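# Insert the matching relay into the black rack

## Task

Locate the loose relay (a small transparent box with a colored button on one end) whose button is the same color as the two relays already in the black rack. Seat it in the rack's vacant pocket with the button facing up, pressed fully down. Both relays already in the rack must stay seated; if either is lifted or leaves the rack, the task fails.

## Robot and tools

Robot: two arms, left_arm and right_arm, each ending in a two-finger parallel gripper with a wrist camera (cam_left_wrist, cam_right_wrist, both 896x504). Base positions in the scene frame: left_arm (+0.028, +0.449, +0.049) m, right_arm (+0.055, -0.476, +0.049) m, both almost unrotated.

Frames: the scene frame has its origin at table-top height, halfway between the nominal bases, +x out over the table, +z up, left_arm on the +y side (arm names do not match image sides). Reported hand positions, quaternions (wxyz) and Hand targets are in each arm's own base frame. Offsets run along that arm's base axes, and rotations turn about its Hand target position. Gripper axes: fingers point along +z, close along x; end_effector_position is the point between the pads, with fingertips 17.5 mm further out; a block juts about 10 cm toward the gripper's -y side.

Row layout (shared by execute_actions and move): one flat list of 18 numbers covering both arms, each in [-1, 1]. Order: left dx, dy, dz, rx, ry, rz, gripper position, force_limit, speed, then the same nine for the right arm. dx..rz are offsets, not poses: measured from the arm's Hand target at the start of the action or move, scaled so 1.0 = 0.6 m or 180 degrees; rx, ry, rz form a single rotation vector. Zeros on all six pose numbers re-request the current Hand target. Gripper position: +1 fully open (50 mm), about -0.65 pads meet, -1 to grip (closes until blocked). force_limit: -1 about 20 N per pad, 0 about 102 N, +1 about 185 N. speed: -1 20 mm/s, 0 85 mm/s, +1 150 mm/s. These three are absolute settings; 0 is a real value, so to leave a gripper alone resend its last three numbers. New force_limit or speed only applies after a position change of at least 0.01.

execute_actions(actions, cameras): actions is a list of actions; each action is a table of up to 15 rows, one per 1/30 s step. A shorter table repeats its last row to fill 15 steps. Every row counts from the same start-of-action Hand target, so rows are not cumulative, but each new action restarts from the new Hand target, so repeating an offset keeps moving. An empty list returns the state and all camera images. cameras: list of names, ["all"], or []; an unknown name invalidates the call.

move(target, speed, blend, blocking, cameras): straight-line path to one row, or a list of up to 15 rows, all offsets counted from the Hand targets at the move's start. speed in m/s, 0.002 to 1 (default 0.25; turning up to twice that in rad/s), one value or one per target. blend in metres rounds corners in a list (0 = stop at each). Paths end together, last at least 0.5 s, and are cut off after 10 s. blocking=false returns after about 0.5 s while motion continues. No obstacle avoidance. Result adds a move: line: done, off_target, moving, held or fault, plus limits=paced (pose clipped) or limits=held (steps withheld).

wait(seconds 0 to 10): let the scene run holding commands. stop(): brakes a running move (fingers keep moving). zoom_image(camera, region=[x0, y0, x1, y1] pixels, top-left origin, at most 504x504): enlarged view from the latest image of cam_left_wrist or cam_right_wrist. finished_scene(scene): ends the current scene, giving its number; irreversible, and the goal must hold with the robot let go.

Result lines: end_effector_position/quat, Hand target (last commanded pose after clipping; next offsets start here), Tool commands, Joint velocities (may read within noise or be omitted), object_status (0 moving, 1 blocked while opening, 2 blocked while closing = holding, 3 reached position or pads met = usually empty), position_measured (opening mm about (250 - value) x 0.202), Flange force along gripper x y z (noisy, includes held weight; no reading near singular poses), MOTOR HOT warnings.

Control facts: each step the commanded pose is clipped to within 70 mm and 16 degrees of the measured pose, so one action may fall short; a gripper resting short of its target needs the gap sent again as an offset. A clearance check blocks commands bringing the arms too near each other (fingers excepted). Joint speed limits and tool top speed also slow motion.

Avoid: a torque fault (waist, shoulder, elbow 139 N m; forearm roll, wrist pitch, wrist roll 34.8 N m) or a 150 N net external force stops the arm for 10 s. Arms are stiff, so aim only slightly past a firm contact and approach slowly; to end a push, command the target back past the gripper. Do not let arms touch each other or close fingers on the other arm. Do not drop parts, release moving parts, or let anything fall or leave the table. Keep the two rack relays undisturbed while inserting. Long holding or stretched poses heat motors and can trigger a 30 to 60 s over-temperature stop. Loose objects may occasionally get nudged; recheck positions with the cameras.

Each tool is called after "Emit:" as name(argument=value, ...), one argument or row to a line, values as JSON.

## Session

Emit:
execute_actions(
  actions=[],
)

Scene clock: 0.00 s.
left_arm: end_effector_position=(+0.3960, +0.0192, +0.2858) position_measured=3 object_status=3 end_effector_quat_wxyz=(+0.069, -0.131, +0.958, -0.244) | right_arm: end_effector_position=(+0.0642, +0.3678, +0.1832) position_measured=3 object_status=3 end_effector_quat_wxyz=(+0.279, +0.012, +0.959, +0.049)
Joint positions: left_arm=[0.764 -0.198 -0.399 0.479 -1.564 1.028] | right_arm=[2.192 -0.181 -0.66 0.517 -1.396 -0.817]
Joint velocities: within noise
Flange force (N): no reading
Hand target: left_arm +0.3960, +0.0192, +0.2858; +0.069, -0.131, +0.958, -0.244 | right_arm +0.0642, +0.3678, +0.1832; +0.279, +0.012, +0.959, +0.049
Tool commands: left_gripper/position=+1.0 left_gripper/force_limit=+1.0 left_gripper/speed=+1.0 right_gripper/position=+1.0 right_gripper/force_limit=+1.0 right_gripper/speed=+1.0
camera_calibration:
cam_left_wrist: T_world_to_cam=[[-0.957577, -0.278487, -0.0741052, 0.41633], [-0.266398, 0.953506, -0.140916, 0.140254], [0.109903, -0.115197, -0.987244, 0.37484], [0, 0, 0, 1]] pos_world=[0.394835, 0.0253905, 0.420675]
cam_right_wrist: T_world_to_cam=[[-0.839595, 0.0701844, -0.53866, 0.137469], [-0.169164, 0.908528, 0.382047, -0.375241], [0.516202, 0.411886, -0.750923, 0.0876441], [0, 0, 0, 1]] pos_world=[0.00669929, 0.295169, 0.283223]

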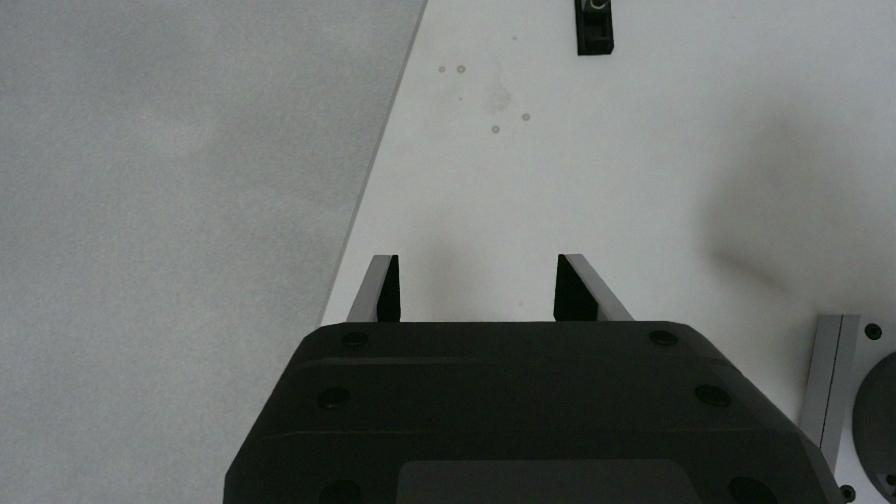

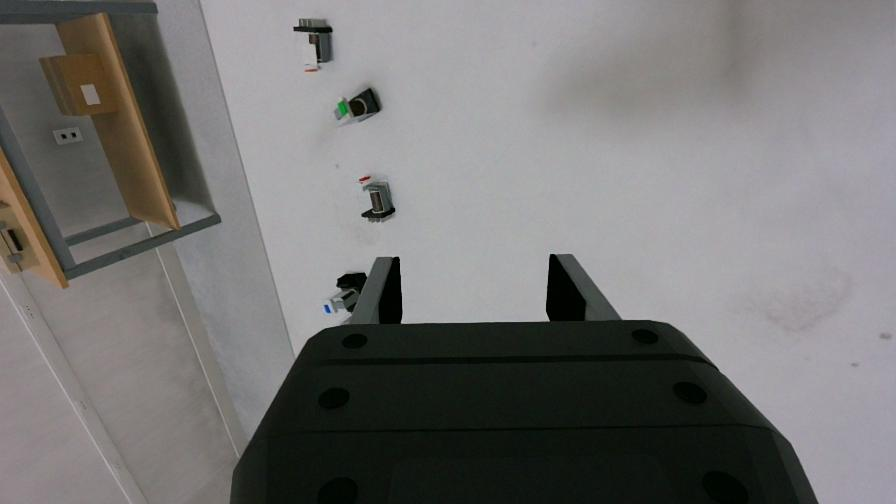

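Emit:
move(
  target=[0,0,0,0,0,0,1,1,1,0.41,-0.03,0.245,-0.0316,0.180,0.0077,1,1,1],
  cameras=["cam_right_wrist"],
)

Scene clock: 6.90 s.
left_arm: end_effector_position=(+0.3960, +0.0192, +0.2858) position_measured=3 object_status=3 end_effector_quat_wxyz=(+0.069, -0.131, +0.958, -0.244) | right_arm: end_effector_position=(+0.3102, +0.3498, +0.3302) position_measured=3 object_status=3 end_effector_quat_wxyz=(+0.000, +0.000, +1.000, +0.000)
Joint positions: left_arm=[0.764 -0.198 -0.399 0.478 -1.564 1.028] | right_arm=[1.127 0.053 0.171 -0.001 -1.688 0.443]
Flange force (N): left_arm=[-5.2 -3.8 4.4] | right_arm=[7.1 -6.1 2.6]
Hand target: left_arm +0.3960, +0.0192, +0.2858; +0.069, -0.131, +0.958, -0.244 | right_arm +0.3102, +0.3498, +0.3302; +0.000, +0.000, +1.000, +0.000
Off the commanded pose: left_arm 0.000 m, 0 deg | right_arm 0.000 m, 0 deg.
move: done
camera_calibration:
cam_right_wrist: T_world_to_cam=[[-0.999777, 0.0193597, -0.00838323, 0.316867], [0.0154759, 0.943072, 0.332227, -0.426377], [0.0143378, 0.332023, -0.943162, 0.325519], [0, 0, 0, 1]] pos_world=[0.318727, 0.28789, 0.451328]
Images, in order (width x height): cam_right_wrist 896x504.

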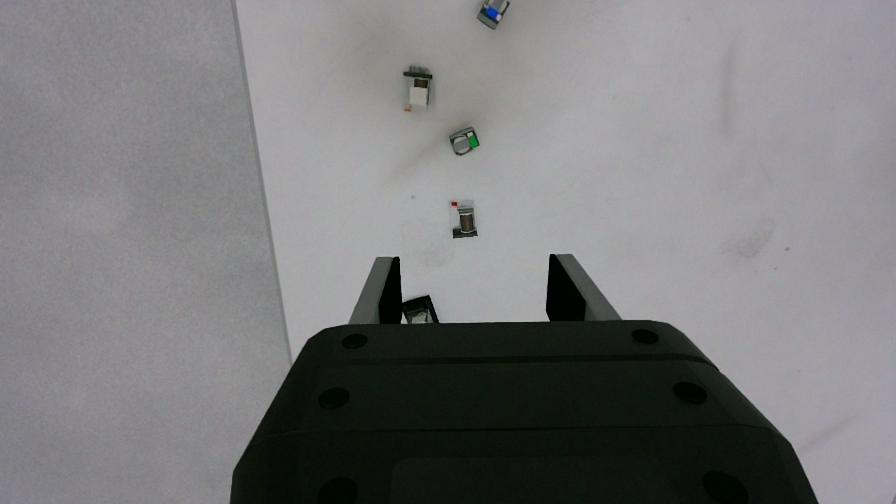

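Emit:
move(
  target=[0,0,0,0,0,0,1,1,1,0.02,0.3,0,0,0,0,1,1,1],
  cameras=["cam_right_wrist"],
)

Emit:
zoom_image(
  camera="cam_right_wrist",
  region=[300, 0, 600, 260],
)

Scene clock: 9.07 s.
left_arm: end_effector_position=(+0.3960, +0.0192, +0.2858) position_measured=3 object_status=3 end_effector_quat_wxyz=(+0.069, -0.131, +0.958, -0.244) | right_arm: end_effector_position=(+0.3222, +0.5298, +0.3302) position_measured=3 object_status=3 end_effector_quat_wxyz=(+0.000, +0.000, +1.000, +0.000)
Joint positions: left_arm=[0.764 -0.198 -0.399 0.478 -1.564 1.028] | right_arm=[1.235 0.473 0.695 -0.001 -1.792 0.334]
Flange force (N): left_arm=[-5.4 -3.7 4.2] | right_arm=[4.3 -5.2 2.5]
Hand target: left_arm +0.3960, +0.0192, +0.2858; +0.069, -0.131, +0.958, -0.244 | right_arm +0.3222, +0.5298, +0.3302; +0.000, +0.000, +1.000, +0.000
Off the commanded pose: left_arm 0.000 m, 0 deg | right_arm 0.000 m, 0 deg.
move: done
camera_calibration:
cam_right_wrist: T_world_to_cam=[[-0.999774, 0.0194882, -0.00844205, 0.325344], [0.0155776, 0.94307, 0.332228, -0.596349], [0.014436, 0.332022, -0.943161, 0.265551], [0, 0, 0, 1]] pos_world=[0.330727, 0.46789, 0.451328]
Images, in order (width x height): cam_right_wrist 896x504.

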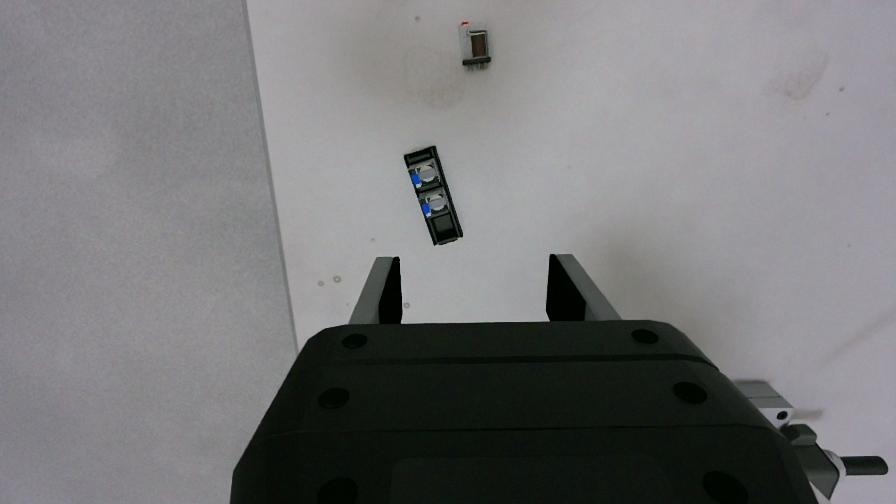

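Scaled by 1.680 from the camera's 896x504 image, which has a finer 1280x720 frame.

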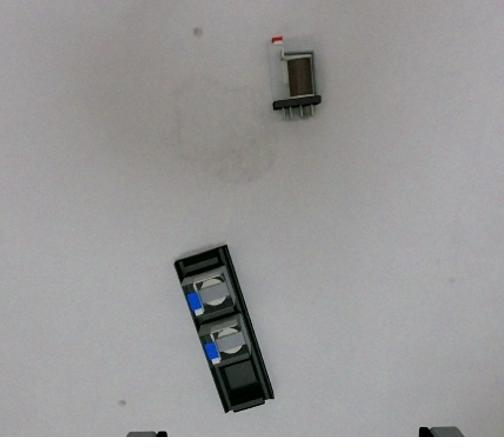

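Emit:
move(
  target=[0,0,0,0,0,0,1,1,1,0.037,0.13,-0.34,0,0,0.1,1,1,1],
  cameras=["cam_right_wrist"],
)

Emit:
zoom_image(
  camera="cam_right_wrist",
  region=[300, 0, 650, 320],
)

Emit:
move(
  target=[0,0,0,0,0,0,1,1,1,-0.107,-0.654,0,0,0,-0.1,1,1,1],
  cameras=["cam_right_wrist"],
)

Emit:
zoom_image(
  camera="cam_right_wrist",
  region=[300, 0, 650, 320],
)

Scene clock: 14.13 s.
left_arm: end_effector_position=(+0.3960, +0.0192, +0.2858) position_measured=3 object_status=3 end_effector_quat_wxyz=(+0.069, -0.131, +0.958, -0.244) | right_arm: end_effector_position=(+0.3443, +0.6079, +0.1263) position_measured=3 object_status=3 end_effector_quat_wxyz=(+0.000, -0.156, +0.988, +0.000)
Joint positions: left_arm=[0.764 -0.198 -0.399 0.478 -1.564 1.028] | right_arm=[1.242 0.689 0.547 -0.001 -1.429 0.642]
Flange force (N): left_arm=[-4.7 -3.7 4.1] | right_arm=[1.7 -2.4 -0.1]
Hand target: left_arm +0.3960, +0.0192, +0.2858; +0.069, -0.131, +0.958, -0.244 | right_arm +0.3444, +0.6078, +0.1262; +0.000, -0.156, +0.988, +0.000
Off the commanded pose: left_arm 0.000 m, 0 deg | right_arm 0.000 m, 0 deg.
move: done
camera_calibration:
cam_right_wrist: T_world_to_cam=[[-0.956779, -0.290691, -0.00857803, 0.517918], [-0.276923, 0.90166, 0.332149, -0.476701], [-0.0888182, 0.320168, -0.943188, 0.0897482], [0, 0, 0, 1]] pos_world=[0.371495, 0.551642, 0.247428]
Images, in order (width x height): cam_right_wrist 896x504.

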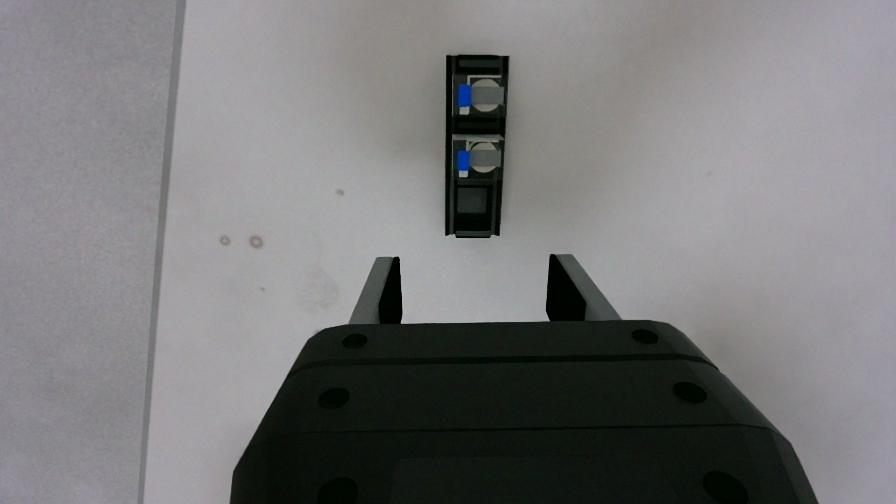

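Scaled by 1.440 from the camera's 896x504 image, which has a finer 1280x720 frame.

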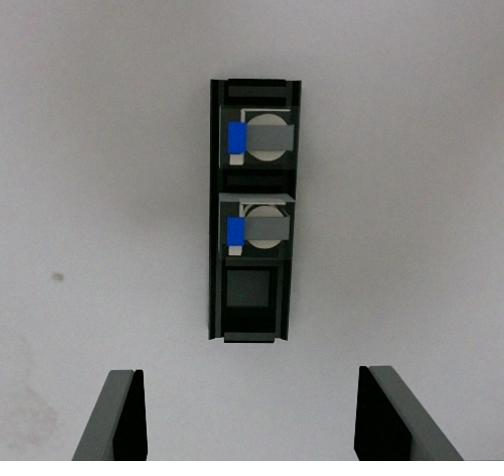

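Scene clock: 16.23 s.
left_arm: end_effector_position=(+0.3960, +0.0192, +0.2858) position_measured=3 object_status=3 end_effector_quat_wxyz=(+0.069, -0.131, +0.958, -0.244) | right_arm: end_effector_position=(+0.2802, +0.2154, +0.1262) position_measured=3 object_status=3 end_effector_quat_wxyz=(+0.000, +0.000, +1.000, +0.000)
Joint positions: left_arm=[0.764 -0.198 -0.399 0.478 -1.564 1.028] | right_arm=[1.031 -0.185 -0.534 -0.001 -1.221 0.539]
Flange force (N): left_arm=[-5.2 -3.7 4.4] | right_arm=[6.4 -2.7 -1.1]
Hand target: left_arm +0.3960, +0.0192, +0.2858; +0.069, -0.131, +0.958, -0.244 | right_arm +0.2802, +0.2154, +0.1262; +0.000, +0.000, +1.000, +0.000
Off the commanded pose: left_arm 0.000 m, 0 deg | right_arm 0.000 m, 0 deg.
move: done
camera_calibration:
cam_right_wrist: T_world_to_cam=[[-0.999777, 0.0193581, -0.00838381, 0.287765], [0.0154742, 0.943072, 0.332227, -0.231389], [0.0143378, 0.332023, -0.943162, 0.178168], [0, 0, 0, 1]] pos_world=[0.288727, 0.15349, 0.247328]
Images, in order (width x height): cam_right_wrist 896x504.

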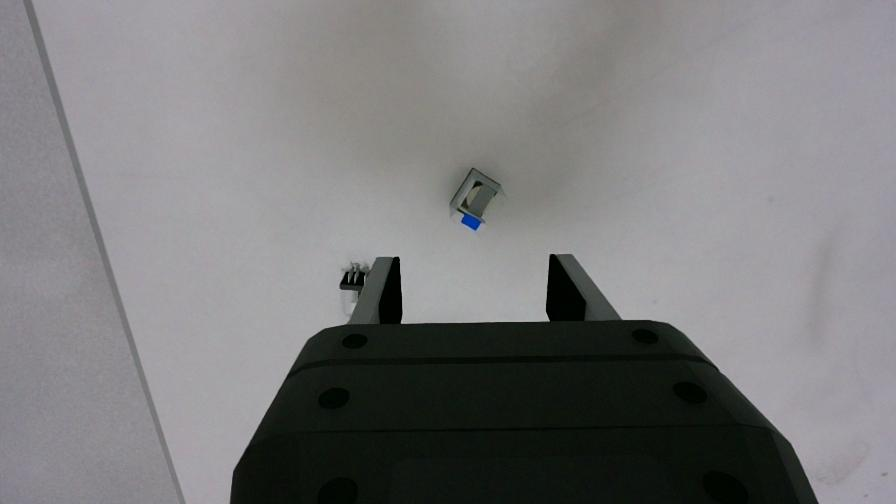

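Scaled by 1.440 from the camera's 896x504 image, which has a finer 1280x720 frame.

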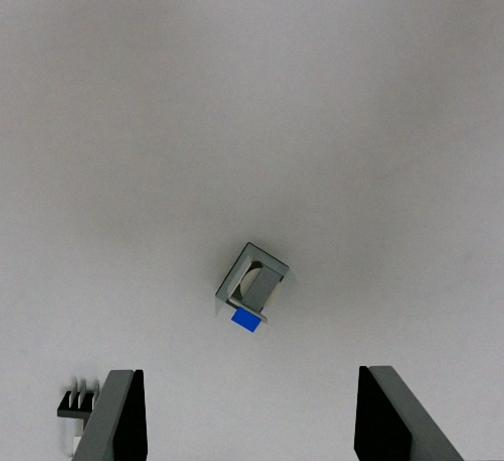

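Emit:
move(
  target=[0,-0.30,-0.31,-0.278,0,0,1,1,1,-0.006,-0.010,-0.11,0,0,0.322,1,-0.9,1],
  cameras=["all"],
)

Emit:
zoom_image(
  camera="cam_right_wrist",
  region=[350, 100, 600, 330],
)

Emit:
zoom_image(
  camera="cam_left_wrist",
  region=[350, 80, 650, 330],
)

Scene clock: 26.27 s.
left_arm: end_effector_position=(+0.3960, -0.1608, +0.0999) position_measured=3 object_status=3 end_effector_quat_wxyz=(+0.007, -0.148, +0.765, -0.627) | right_arm: end_effector_position=(+0.2766, +0.2094, +0.0602) position_measured=3 object_status=3 end_effector_quat_wxyz=(+0.000, -0.484, +0.875, +0.000)
Joint positions: left_arm=[0.522 0.388 -0.983 1.216 -1.421 0.372] | right_arm=[1.031 -0.12 -0.65 -0.001 -1.042 1.551]
Flange force (N): left_arm=[-4.0 2.4 8.4] | right_arm=[3.8 3.1 -2.8]
Hand target: left_arm +0.3960, -0.1608, +0.0998; +0.007, -0.148, +0.765, -0.627 | right_arm +0.2766, +0.2094, +0.0602; +0.000, -0.484, +0.875, +0.000
Off the commanded pose: left_arm 0.000 m, 0 deg | right_arm 0.000 m, 0 deg.
move: done
camera_calibration:
cam_left_wrist: T_world_to_cam=[[-0.95758, -0.235655, 0.165856, 0.335359], [-0.266389, 0.504389, -0.821358, 0.281324], [0.109901, -0.830698, -0.545768, 0.0112755], [0, 0, 0, 1]] pos_world=[0.394835, -0.053501, 0.1816]
cam_right_wrist: T_world_to_cam=[[-0.546809, -0.837215, -0.00835661, 0.337805], [-0.791213, 0.513448, 0.332194, 0.109333], [-0.273827, 0.188258, -0.943174, 0.227768], [0, 0, 0, 1]] pos_world=[0.33359, 0.1838, 0.181328]

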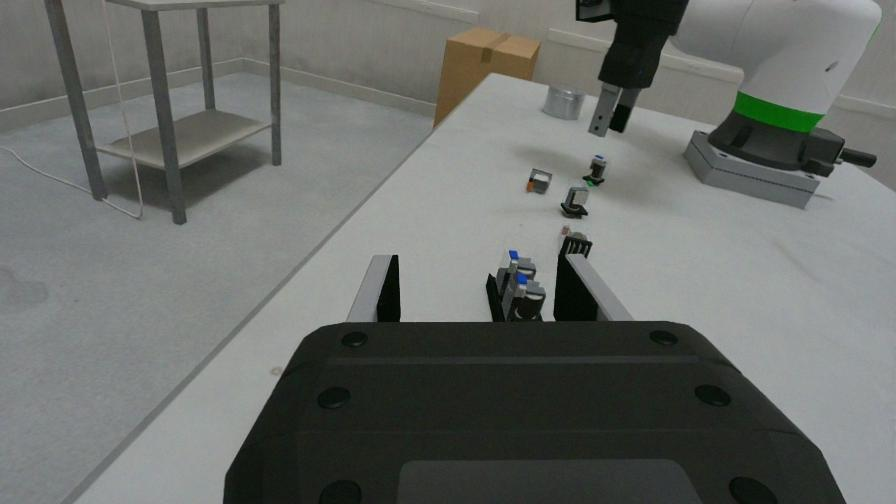

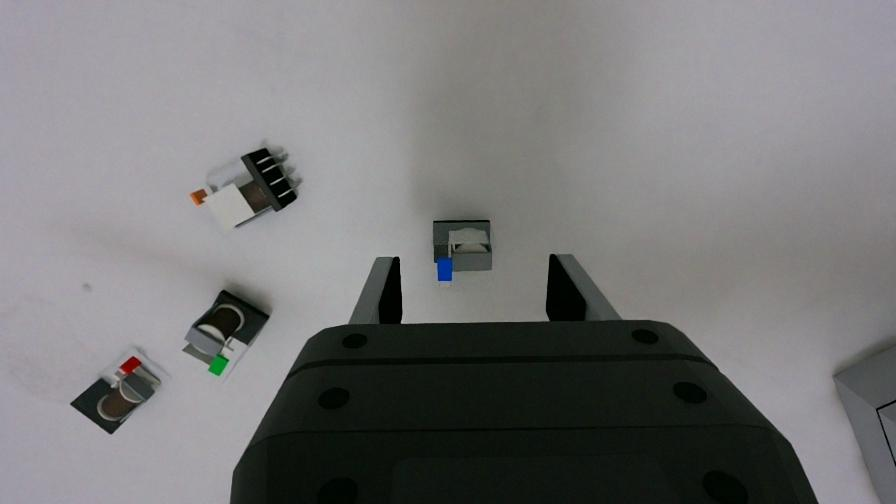

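Scaled by 2.016 from the camera's 896x504 image, which has a finer 1280x720 frame.

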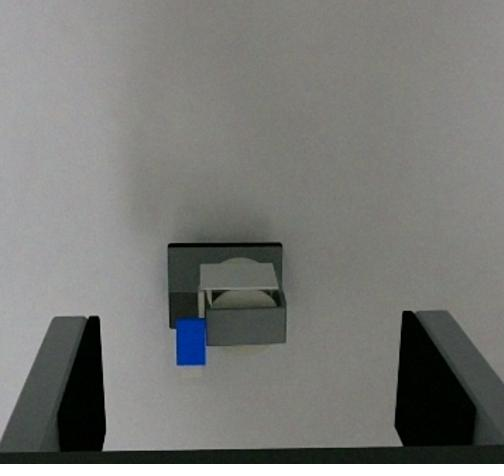

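Scaled by 1.680 from the camera's 896x504 image, which has a finer 1280x720 frame.

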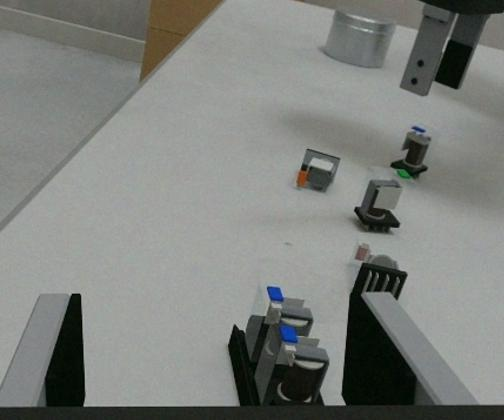

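Emit:
move(
  target=[
    [0,0,0,0,0,0,1,1,1,-0.0115,0.0172,0,0,0,0,1,-0.9,1],
    [0,0,0,0,0,0,1,1,1,-0.0115,0.0172,-0.117,0,0,0,1,-0.9,1],
    [0,0,0,0,0,0,1,1,1,-0.0115,0.0172,-0.117,0,0,0,-1,-0.9,-0.7],
  ],
  speed=0.12,
  cameras=["all"],
)

Emit:
zoom_image(
  camera="cam_right_wrist",
  region=[350, 150, 600, 330],
)

Emit:
zoom_image(
  camera="cam_left_wrist",
  region=[450, 80, 650, 330],
)

Scene clock: 32.13 s.
left_arm: end_effector_position=(+0.3960, -0.1608, +0.0998) position_measured=3 object_status=3 end_effector_quat_wxyz=(+0.007, -0.148, +0.765, -0.627) | right_arm: end_effector_position=(+0.2697, +0.2197, -0.0100) position_measured=115 object_status=2 end_effector_quat_wxyz=(+0.000, -0.484, +0.875, +0.000)
Joint positions: left_arm=[0.522 0.388 -0.983 1.216 -1.421 0.372] | right_arm=[1.066 0.014 -0.727 -0.001 -0.83 1.516]
Flange force (N): left_arm=[-3.7 2.1 9.4] | right_arm=[4.7 3.0 -4.1]
Hand target: left_arm +0.3960, -0.1608, +0.0998; +0.007, -0.148, +0.765, -0.627 | right_arm +0.2697, +0.2197, -0.0100; +0.000, -0.484, +0.875, +0.000
Off the commanded pose: left_arm 0.000 m, 0 deg | right_arm 0.000 m, 0 deg.
move: done
camera_calibration:
cam_left_wrist: T_world_to_cam=[[-0.95758, -0.235655, 0.165856, 0.335359], [-0.266389, 0.504389, -0.821358, 0.281324], [0.109901, -0.830698, -0.545768, 0.0112755], [0, 0, 0, 1]] pos_world=[0.394835, -0.053501, 0.1816]
cam_right_wrist: T_world_to_cam=[[-0.546834, -0.837199, -0.00843508, 0.342082], [-0.791198, 0.51344, 0.332242, 0.121896], [-0.273821, 0.188355, -0.943157, 0.157706], [0, 0, 0, 1]] pos_world=[0.32669, 0.1941, 0.111128]

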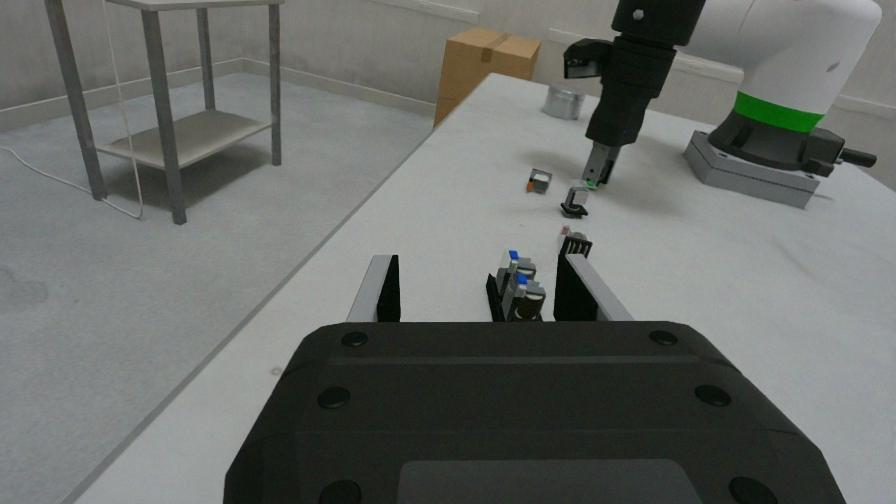

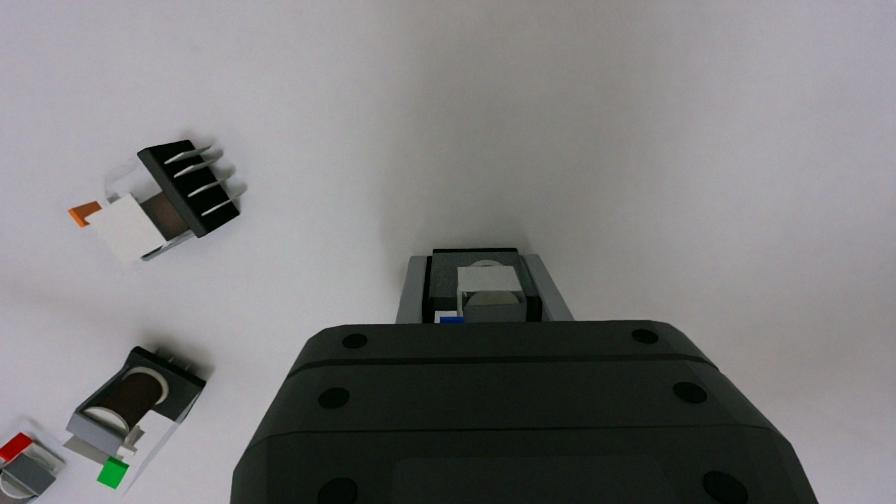

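Scaled by 2.016 from the camera's 896x504 image, which has a finer 1280x720 frame.

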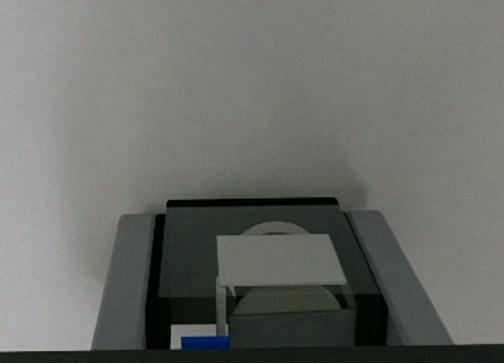

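Scaled by 2.016 from the camera's 896x504 image, which has a finer 1280x720 frame.

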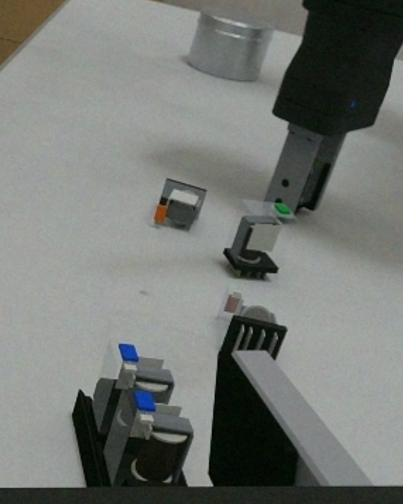

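Emit:
move(
  target=[
    [0,0,0,0.083,0,0,1,1,1,0,0,0.15,0,0,0,-1,-0.9,-0.7],
    [0,0,0,0.083,0,0,1,1,1,0.1163,0.6398,0.15,0,0,-0.2222,-1,-0.9,-0.7],
  ],
  cameras=["all"],
)

Emit:
zoom_image(
  camera="cam_right_wrist",
  region=[350, 80, 600, 330],
)

Emit:
zoom_image(
  camera="cam_left_wrist",
  region=[380, 80, 640, 330],
)

Scene clock: 41.83 s.
left_arm: end_effector_position=(+0.3960, -0.1608, +0.0998) position_measured=3 object_status=3 end_effector_quat_wxyz=(+0.026, -0.146, +0.840, -0.522) | right_arm: end_effector_position=(+0.3394, +0.6036, +0.0800) position_measured=115 object_status=2 end_effector_quat_wxyz=(+0.000, -0.156, +0.988, +0.000)
Joint positions: left_arm=[0.476 0.167 -0.992 1.149 -1.239 0.545] | right_arm=[1.247 0.697 0.451 -0.001 -1.324 0.637]
Flange force (N): left_arm=[-3.5 0.2 9.4] | right_arm=[6.8 -5.4 -0.2]
Hand target: left_arm +0.3960, -0.1608, +0.0998; +0.026, -0.146, +0.840, -0.522 | right_arm +0.3394, +0.6036, +0.0800; +0.000, -0.156, +0.988, +0.000
Off the commanded pose: left_arm 0.000 m, 0 deg | right_arm 0.000 m, 0 deg.
move: done
camera_calibration:
cam_left_wrist: T_world_to_cam=[[-0.957579, -0.27045, 0.0994906, 0.336371], [-0.266388, 0.699093, -0.663556, 0.296938], [0.109906, -0.66191, -0.741482, 0.0579381], [0, 0, 0, 1]] pos_world=[0.394835, -0.0782655, 0.206529]
cam_right_wrist: T_world_to_cam=[[-0.957017, -0.289911, -0.00840775, 0.511305], [-0.276127, 0.901883, 0.332206, -0.459199], [-0.0887271, 0.320248, -0.94317, 0.0469484], [0, 0, 0, 1]] pos_world=[0.366696, 0.547341, 0.201128]

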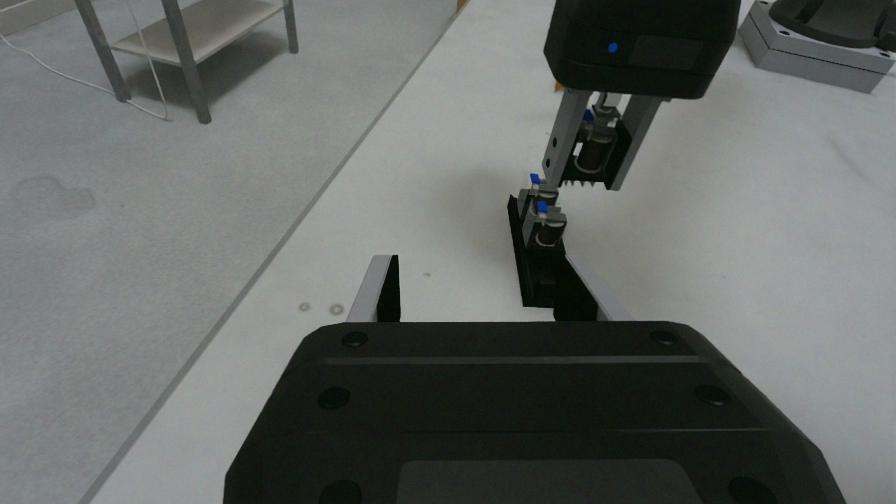

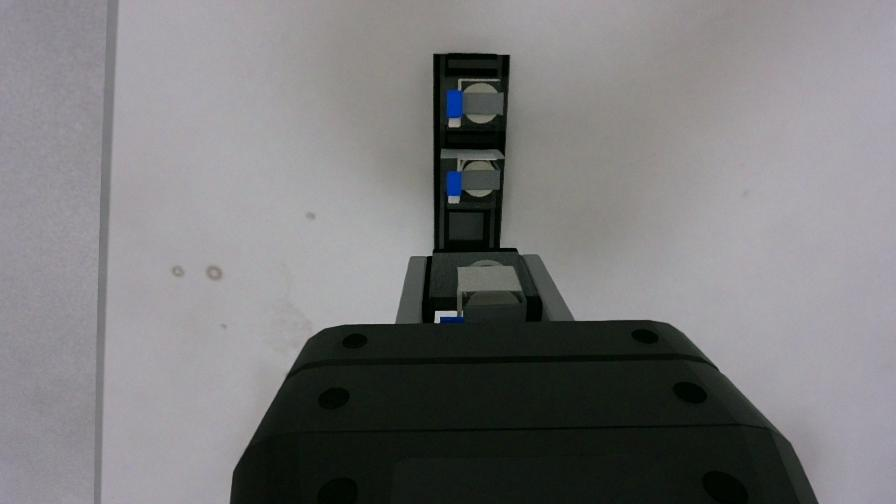

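Scaled by 2.016 from the camera's 896x504 image, which has a finer 1280x720 frame.

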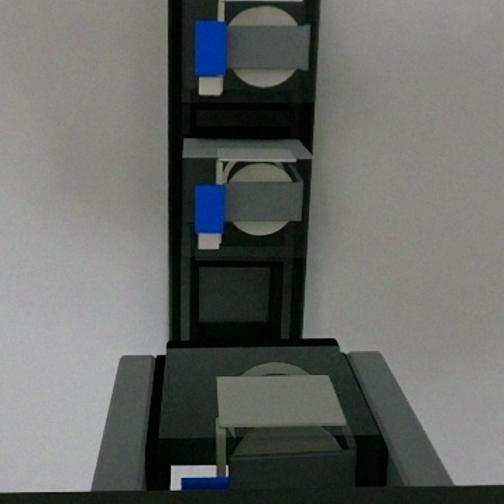

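Scaled by 1.938 from the camera's 896x504 image, which has a finer 1280x720 frame.

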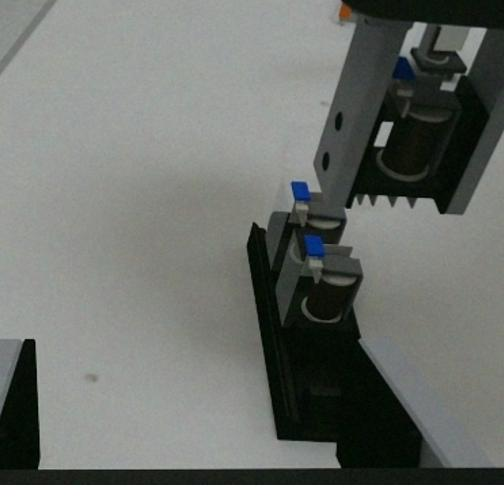

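Emit:
move(
  target=[0,0,0,0,0,0,1,1,1,-0.003,0.0095,-0.05,0,0,0,-1,-0.9,-0.7],
  cameras=["all"],
)

Emit:
zoom_image(
  camera="cam_right_wrist",
  region=[350, 80, 600, 330],
)

Emit:
zoom_image(
  camera="cam_left_wrist",
  region=[460, 80, 660, 280],
)

Scene clock: 59.27 s.
left_arm: end_effector_position=(+0.3960, -0.1608, +0.0998) position_measured=3 object_status=3 end_effector_quat_wxyz=(+0.026, -0.146, +0.840, -0.522) | right_arm: end_effector_position=(+0.3376, +0.6093, +0.0500) position_measured=115 object_status=2 end_effector_quat_wxyz=(+0.000, -0.156, +0.988, +0.000)
Joint positions: left_arm=[0.476 0.167 -0.992 1.149 -1.239 0.545] | right_arm=[1.252 0.729 0.432 -0.001 -1.273 0.632]
Flange force (N): left_arm=[-3.6 0.6 9.2] | right_arm=[4.8 -3.7 -0.7]
Hand target: left_arm +0.3960, -0.1608, +0.0998; +0.026, -0.146, +0.840, -0.522 | right_arm +0.3376, +0.6093, +0.0500; +0.000, -0.156, +0.988, +0.000
Off the commanded pose: left_arm 0.000 m, 0 deg | right_arm 0.000 m, 0 deg.
move: done
camera_calibration:
cam_left_wrist: T_world_to_cam=[[-0.957579, -0.27045, 0.0994906, 0.336371], [-0.266388, 0.699093, -0.663556, 0.296938], [0.109906, -0.66191, -0.741482, 0.0579381], [0, 0, 0, 1]] pos_world=[0.394835, -0.0782655, 0.206529]
cam_right_wrist: T_world_to_cam=[[-0.957037, -0.289846, -0.00831197, 0.510939], [-0.276026, 0.901874, 0.332316, -0.454921], [-0.0888241, 0.320333, -0.943132, 0.0166503], [0, 0, 0, 1]] pos_world=[0.364896, 0.553041, 0.171128]

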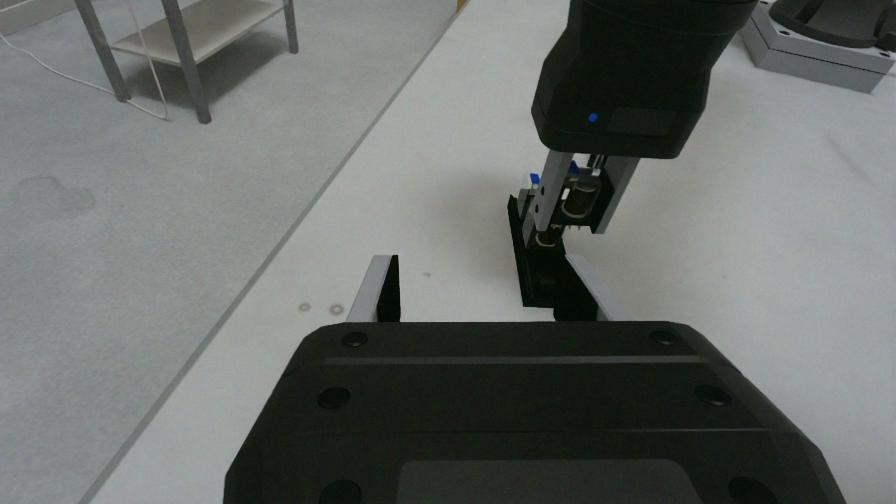

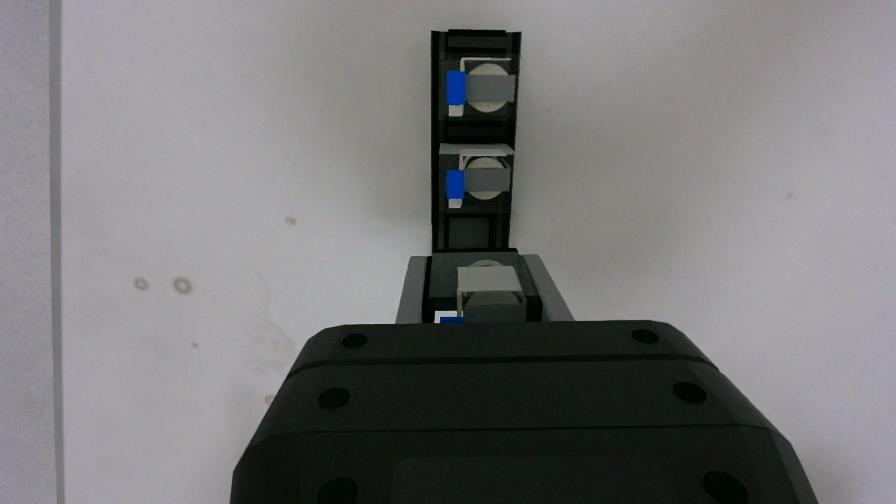

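Scaled by 2.016 from the camera's 896x504 image, which has a finer 1280x720 frame.

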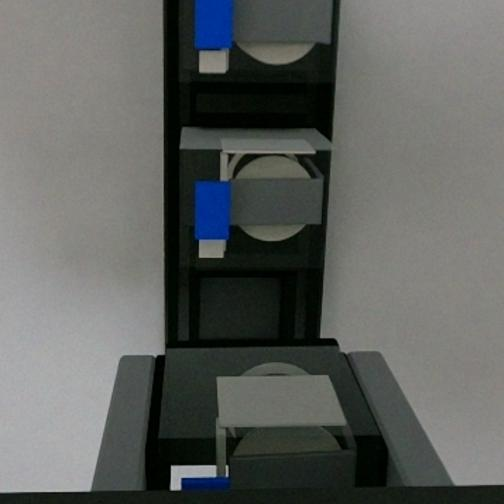

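Scaled by 2.520 from the camera's 896x504 image, which has a finer 1280x720 frame.

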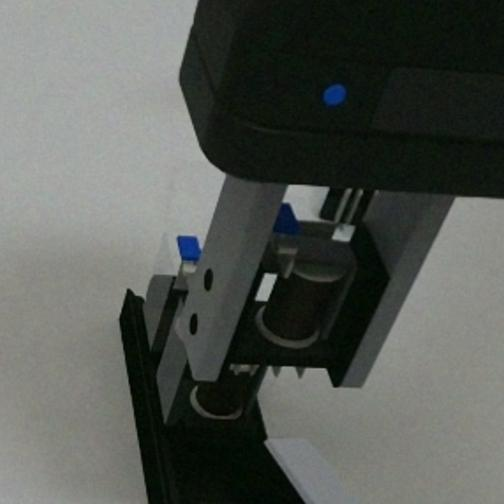

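Emit:
move(
  target=[0,0,0,0,0,0,1,1,1,-0.0043,0.0065,-0.05,0,0,0,-1,-0.9,-0.7],
  speed=0.1,
  cameras=["all"],
)

Emit:
zoom_image(
  camera="cam_right_wrist",
  region=[350, 80, 600, 330],
)

Emit:
zoom_image(
  camera="cam_left_wrist",
  region=[460, 130, 660, 330],
)

Scene clock: 62.30 s.
left_arm: end_effector_position=(+0.3960, -0.1608, +0.0998) position_measured=3 object_status=3 end_effector_quat_wxyz=(+0.026, -0.146, +0.840, -0.522) | right_arm: end_effector_position=(+0.3351, +0.6132, +0.0201) position_measured=115 object_status=2 end_effector_quat_wxyz=(+0.000, -0.156, +0.988, +0.000)
Joint positions: left_arm=[0.476 0.167 -0.992 1.149 -1.239 0.545] | right_arm=[1.257 0.76 0.411 -0.001 -1.221 0.626]
Flange force (N): left_arm=[-3.1 0.0 9.8] | right_arm=[5.0 -4.2 -1.7]
Hand target: left_arm +0.3960, -0.1608, +0.0998; +0.026, -0.146, +0.840, -0.522 | right_arm +0.3351, +0.6132, +0.0200; +0.000, -0.156, +0.988, +0.000
Off the commanded pose: left_arm 0.000 m, 0 deg | right_arm 0.000 m, 0 deg.
move: done
camera_calibration:
cam_left_wrist: T_world_to_cam=[[-0.957579, -0.27045, 0.0994906, 0.336371], [-0.266388, 0.699093, -0.663556, 0.296938], [0.109906, -0.66191, -0.741482, 0.0579381], [0, 0, 0, 1]] pos_world=[0.394835, -0.0782655, 0.206529]
cam_right_wrist: T_world_to_cam=[[-0.957017, -0.289911, -0.00840775, 0.509373], [-0.276127, 0.901883, 0.332206, -0.44914], [-0.0887271, 0.320248, -0.94317, -0.0131066], [0, 0, 0, 1]] pos_world=[0.362296, 0.556941, 0.141128]

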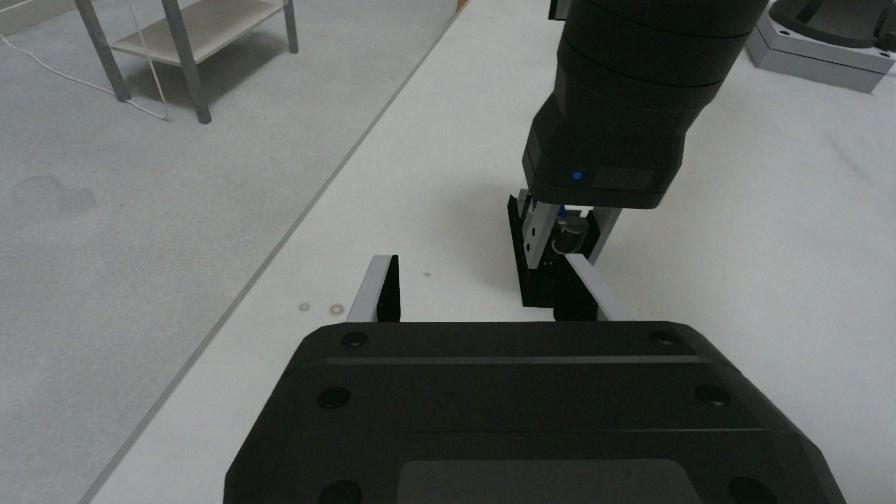

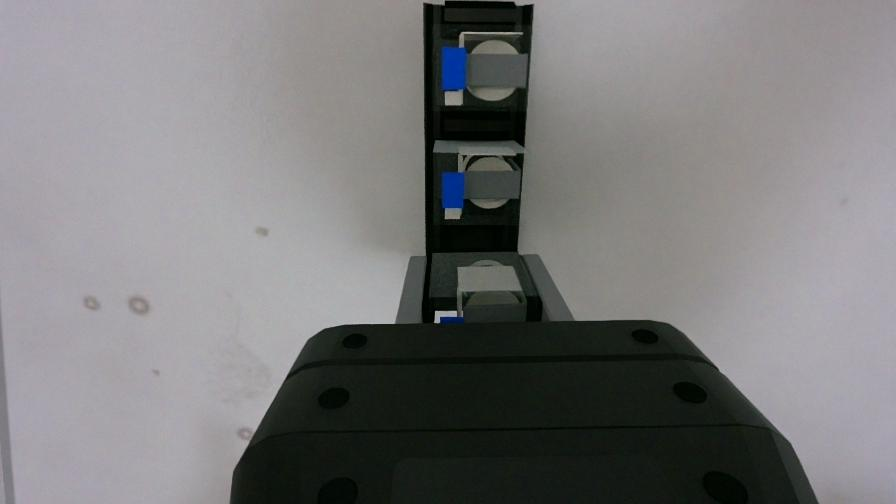

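Scaled by 2.016 from the camera's 896x504 image, which has a finer 1280x720 frame.

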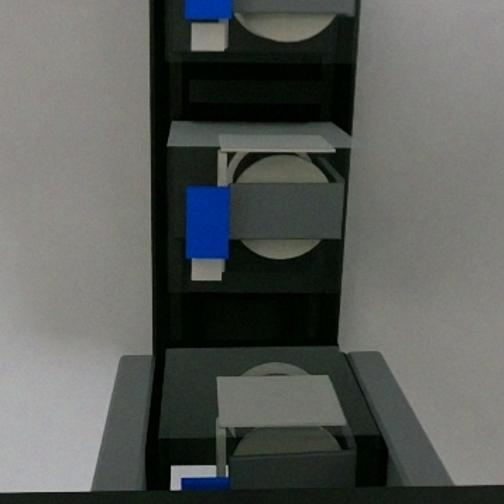

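Scaled by 2.520 from the camera's 896x504 image, which has a finer 1280x720 frame.

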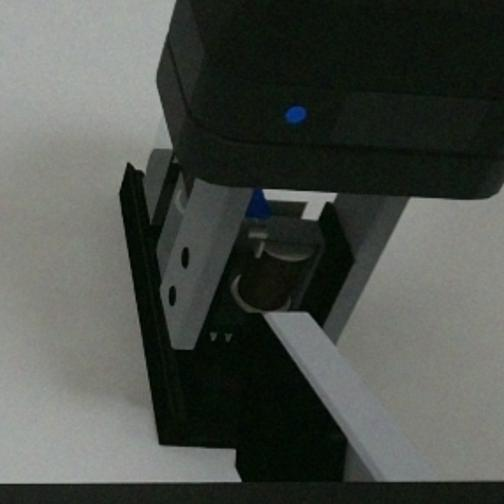

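Emit:
move(
  target=[
    [0,0,0,0,0,0,1,1,1,-0.0018,0.0057,0,0,0,0,-1,-0.9,-0.7],
    [0,0,0,0,0,0,1,1,1,-0.0018,0.0057,-0.0133,0,0,0,-1,-0.9,-0.7],
  ],
  speed=0.03,
  cameras=["all"],
)

Emit:
zoom_image(
  camera="cam_right_wrist",
  region=[350, 80, 600, 330],
)

Emit:
zoom_image(
  camera="cam_left_wrist",
  region=[460, 150, 640, 330],
)

Scene clock: 67.10 s.
left_arm: end_effector_position=(+0.3960, -0.1608, +0.0998) position_measured=3 object_status=3 end_effector_quat_wxyz=(+0.026, -0.146, +0.840, -0.522) | right_arm: end_effector_position=(+0.3340, +0.6166, +0.0121) position_measured=115 object_status=2 end_effector_quat_wxyz=(+0.000, -0.156, +0.988, +0.000)
Joint positions: left_arm=[0.476 0.167 -0.992 1.149 -1.239 0.545] | right_arm=[1.26 0.774 0.414 -0.001 -1.21 0.623]
Flange force (N): left_arm=[-3.4 0.2 9.7] | right_arm=[5.6 -4.2 -2.2]
Hand target: left_arm +0.3960, -0.1608, +0.0998; +0.026, -0.146, +0.840, -0.522 | right_arm +0.3340, +0.6166, +0.0120; +0.000, -0.156, +0.988, +0.000
Off the commanded pose: left_arm 0.000 m, 0 deg | right_arm 0.000 m, 0 deg.
move: done
camera_calibration:
cam_left_wrist: T_world_to_cam=[[-0.957579, -0.27045, 0.0994906, 0.336371], [-0.266388, 0.699093, -0.663556, 0.296938], [0.109906, -0.66191, -0.741482, 0.0579381], [0, 0, 0, 1]] pos_world=[0.394835, -0.0782655, 0.206529]
cam_right_wrist: T_world_to_cam=[[-0.957017, -0.289911, -0.00840775, 0.509239], [-0.276127, 0.901883, 0.332206, -0.449852], [-0.0887271, 0.320248, -0.94317, -0.0218384], [0, 0, 0, 1]] pos_world=[0.361196, 0.560341, 0.133128]

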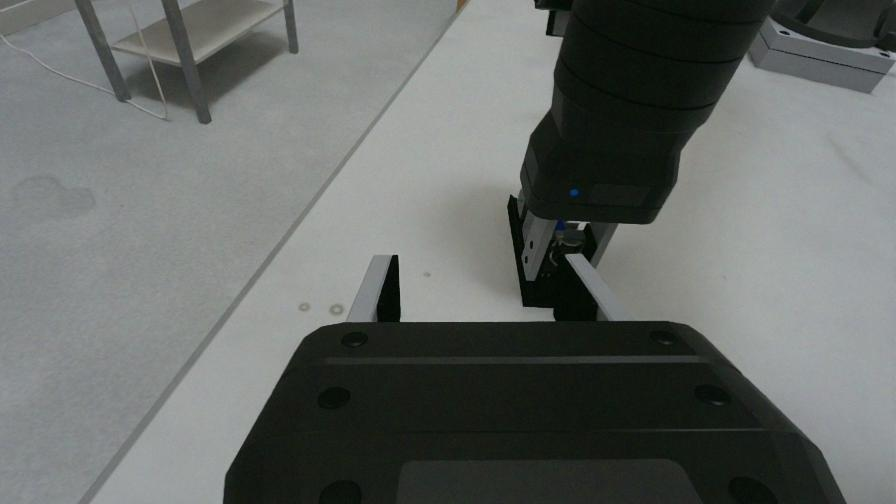

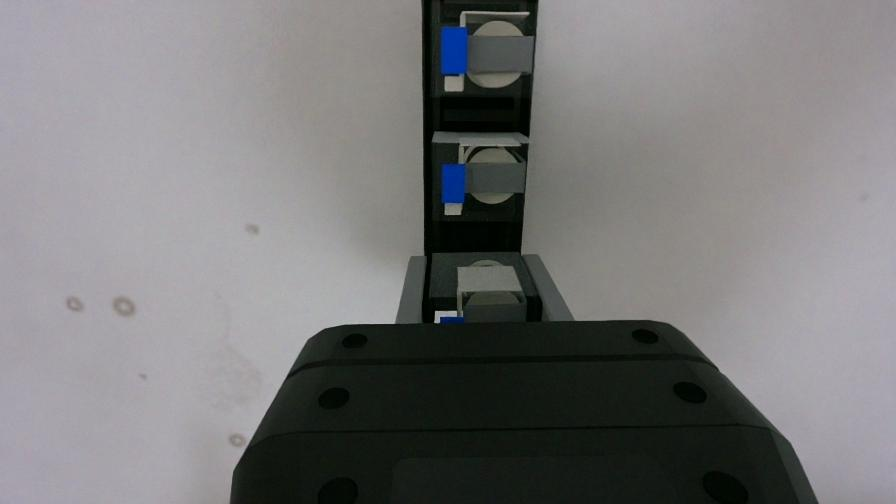

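Scaled by 2.016 from the camera's 896x504 image, which has a finer 1280x720 frame.

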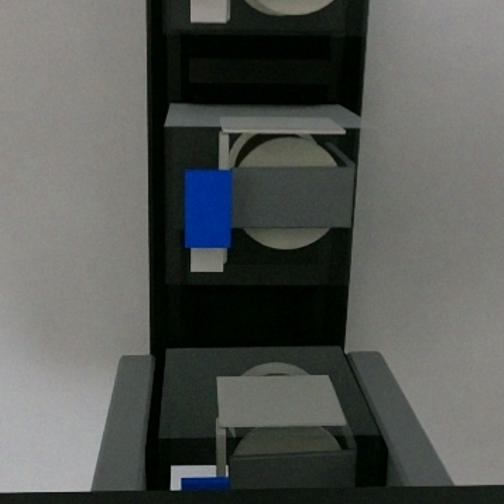

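Scaled by 2.800 from the camera's 896x504 image, which has a finer 1280x720 frame.

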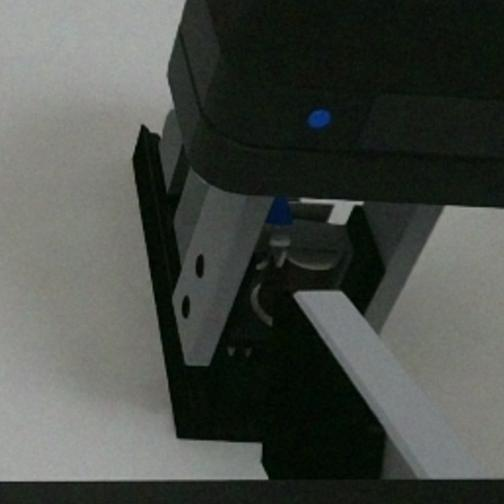

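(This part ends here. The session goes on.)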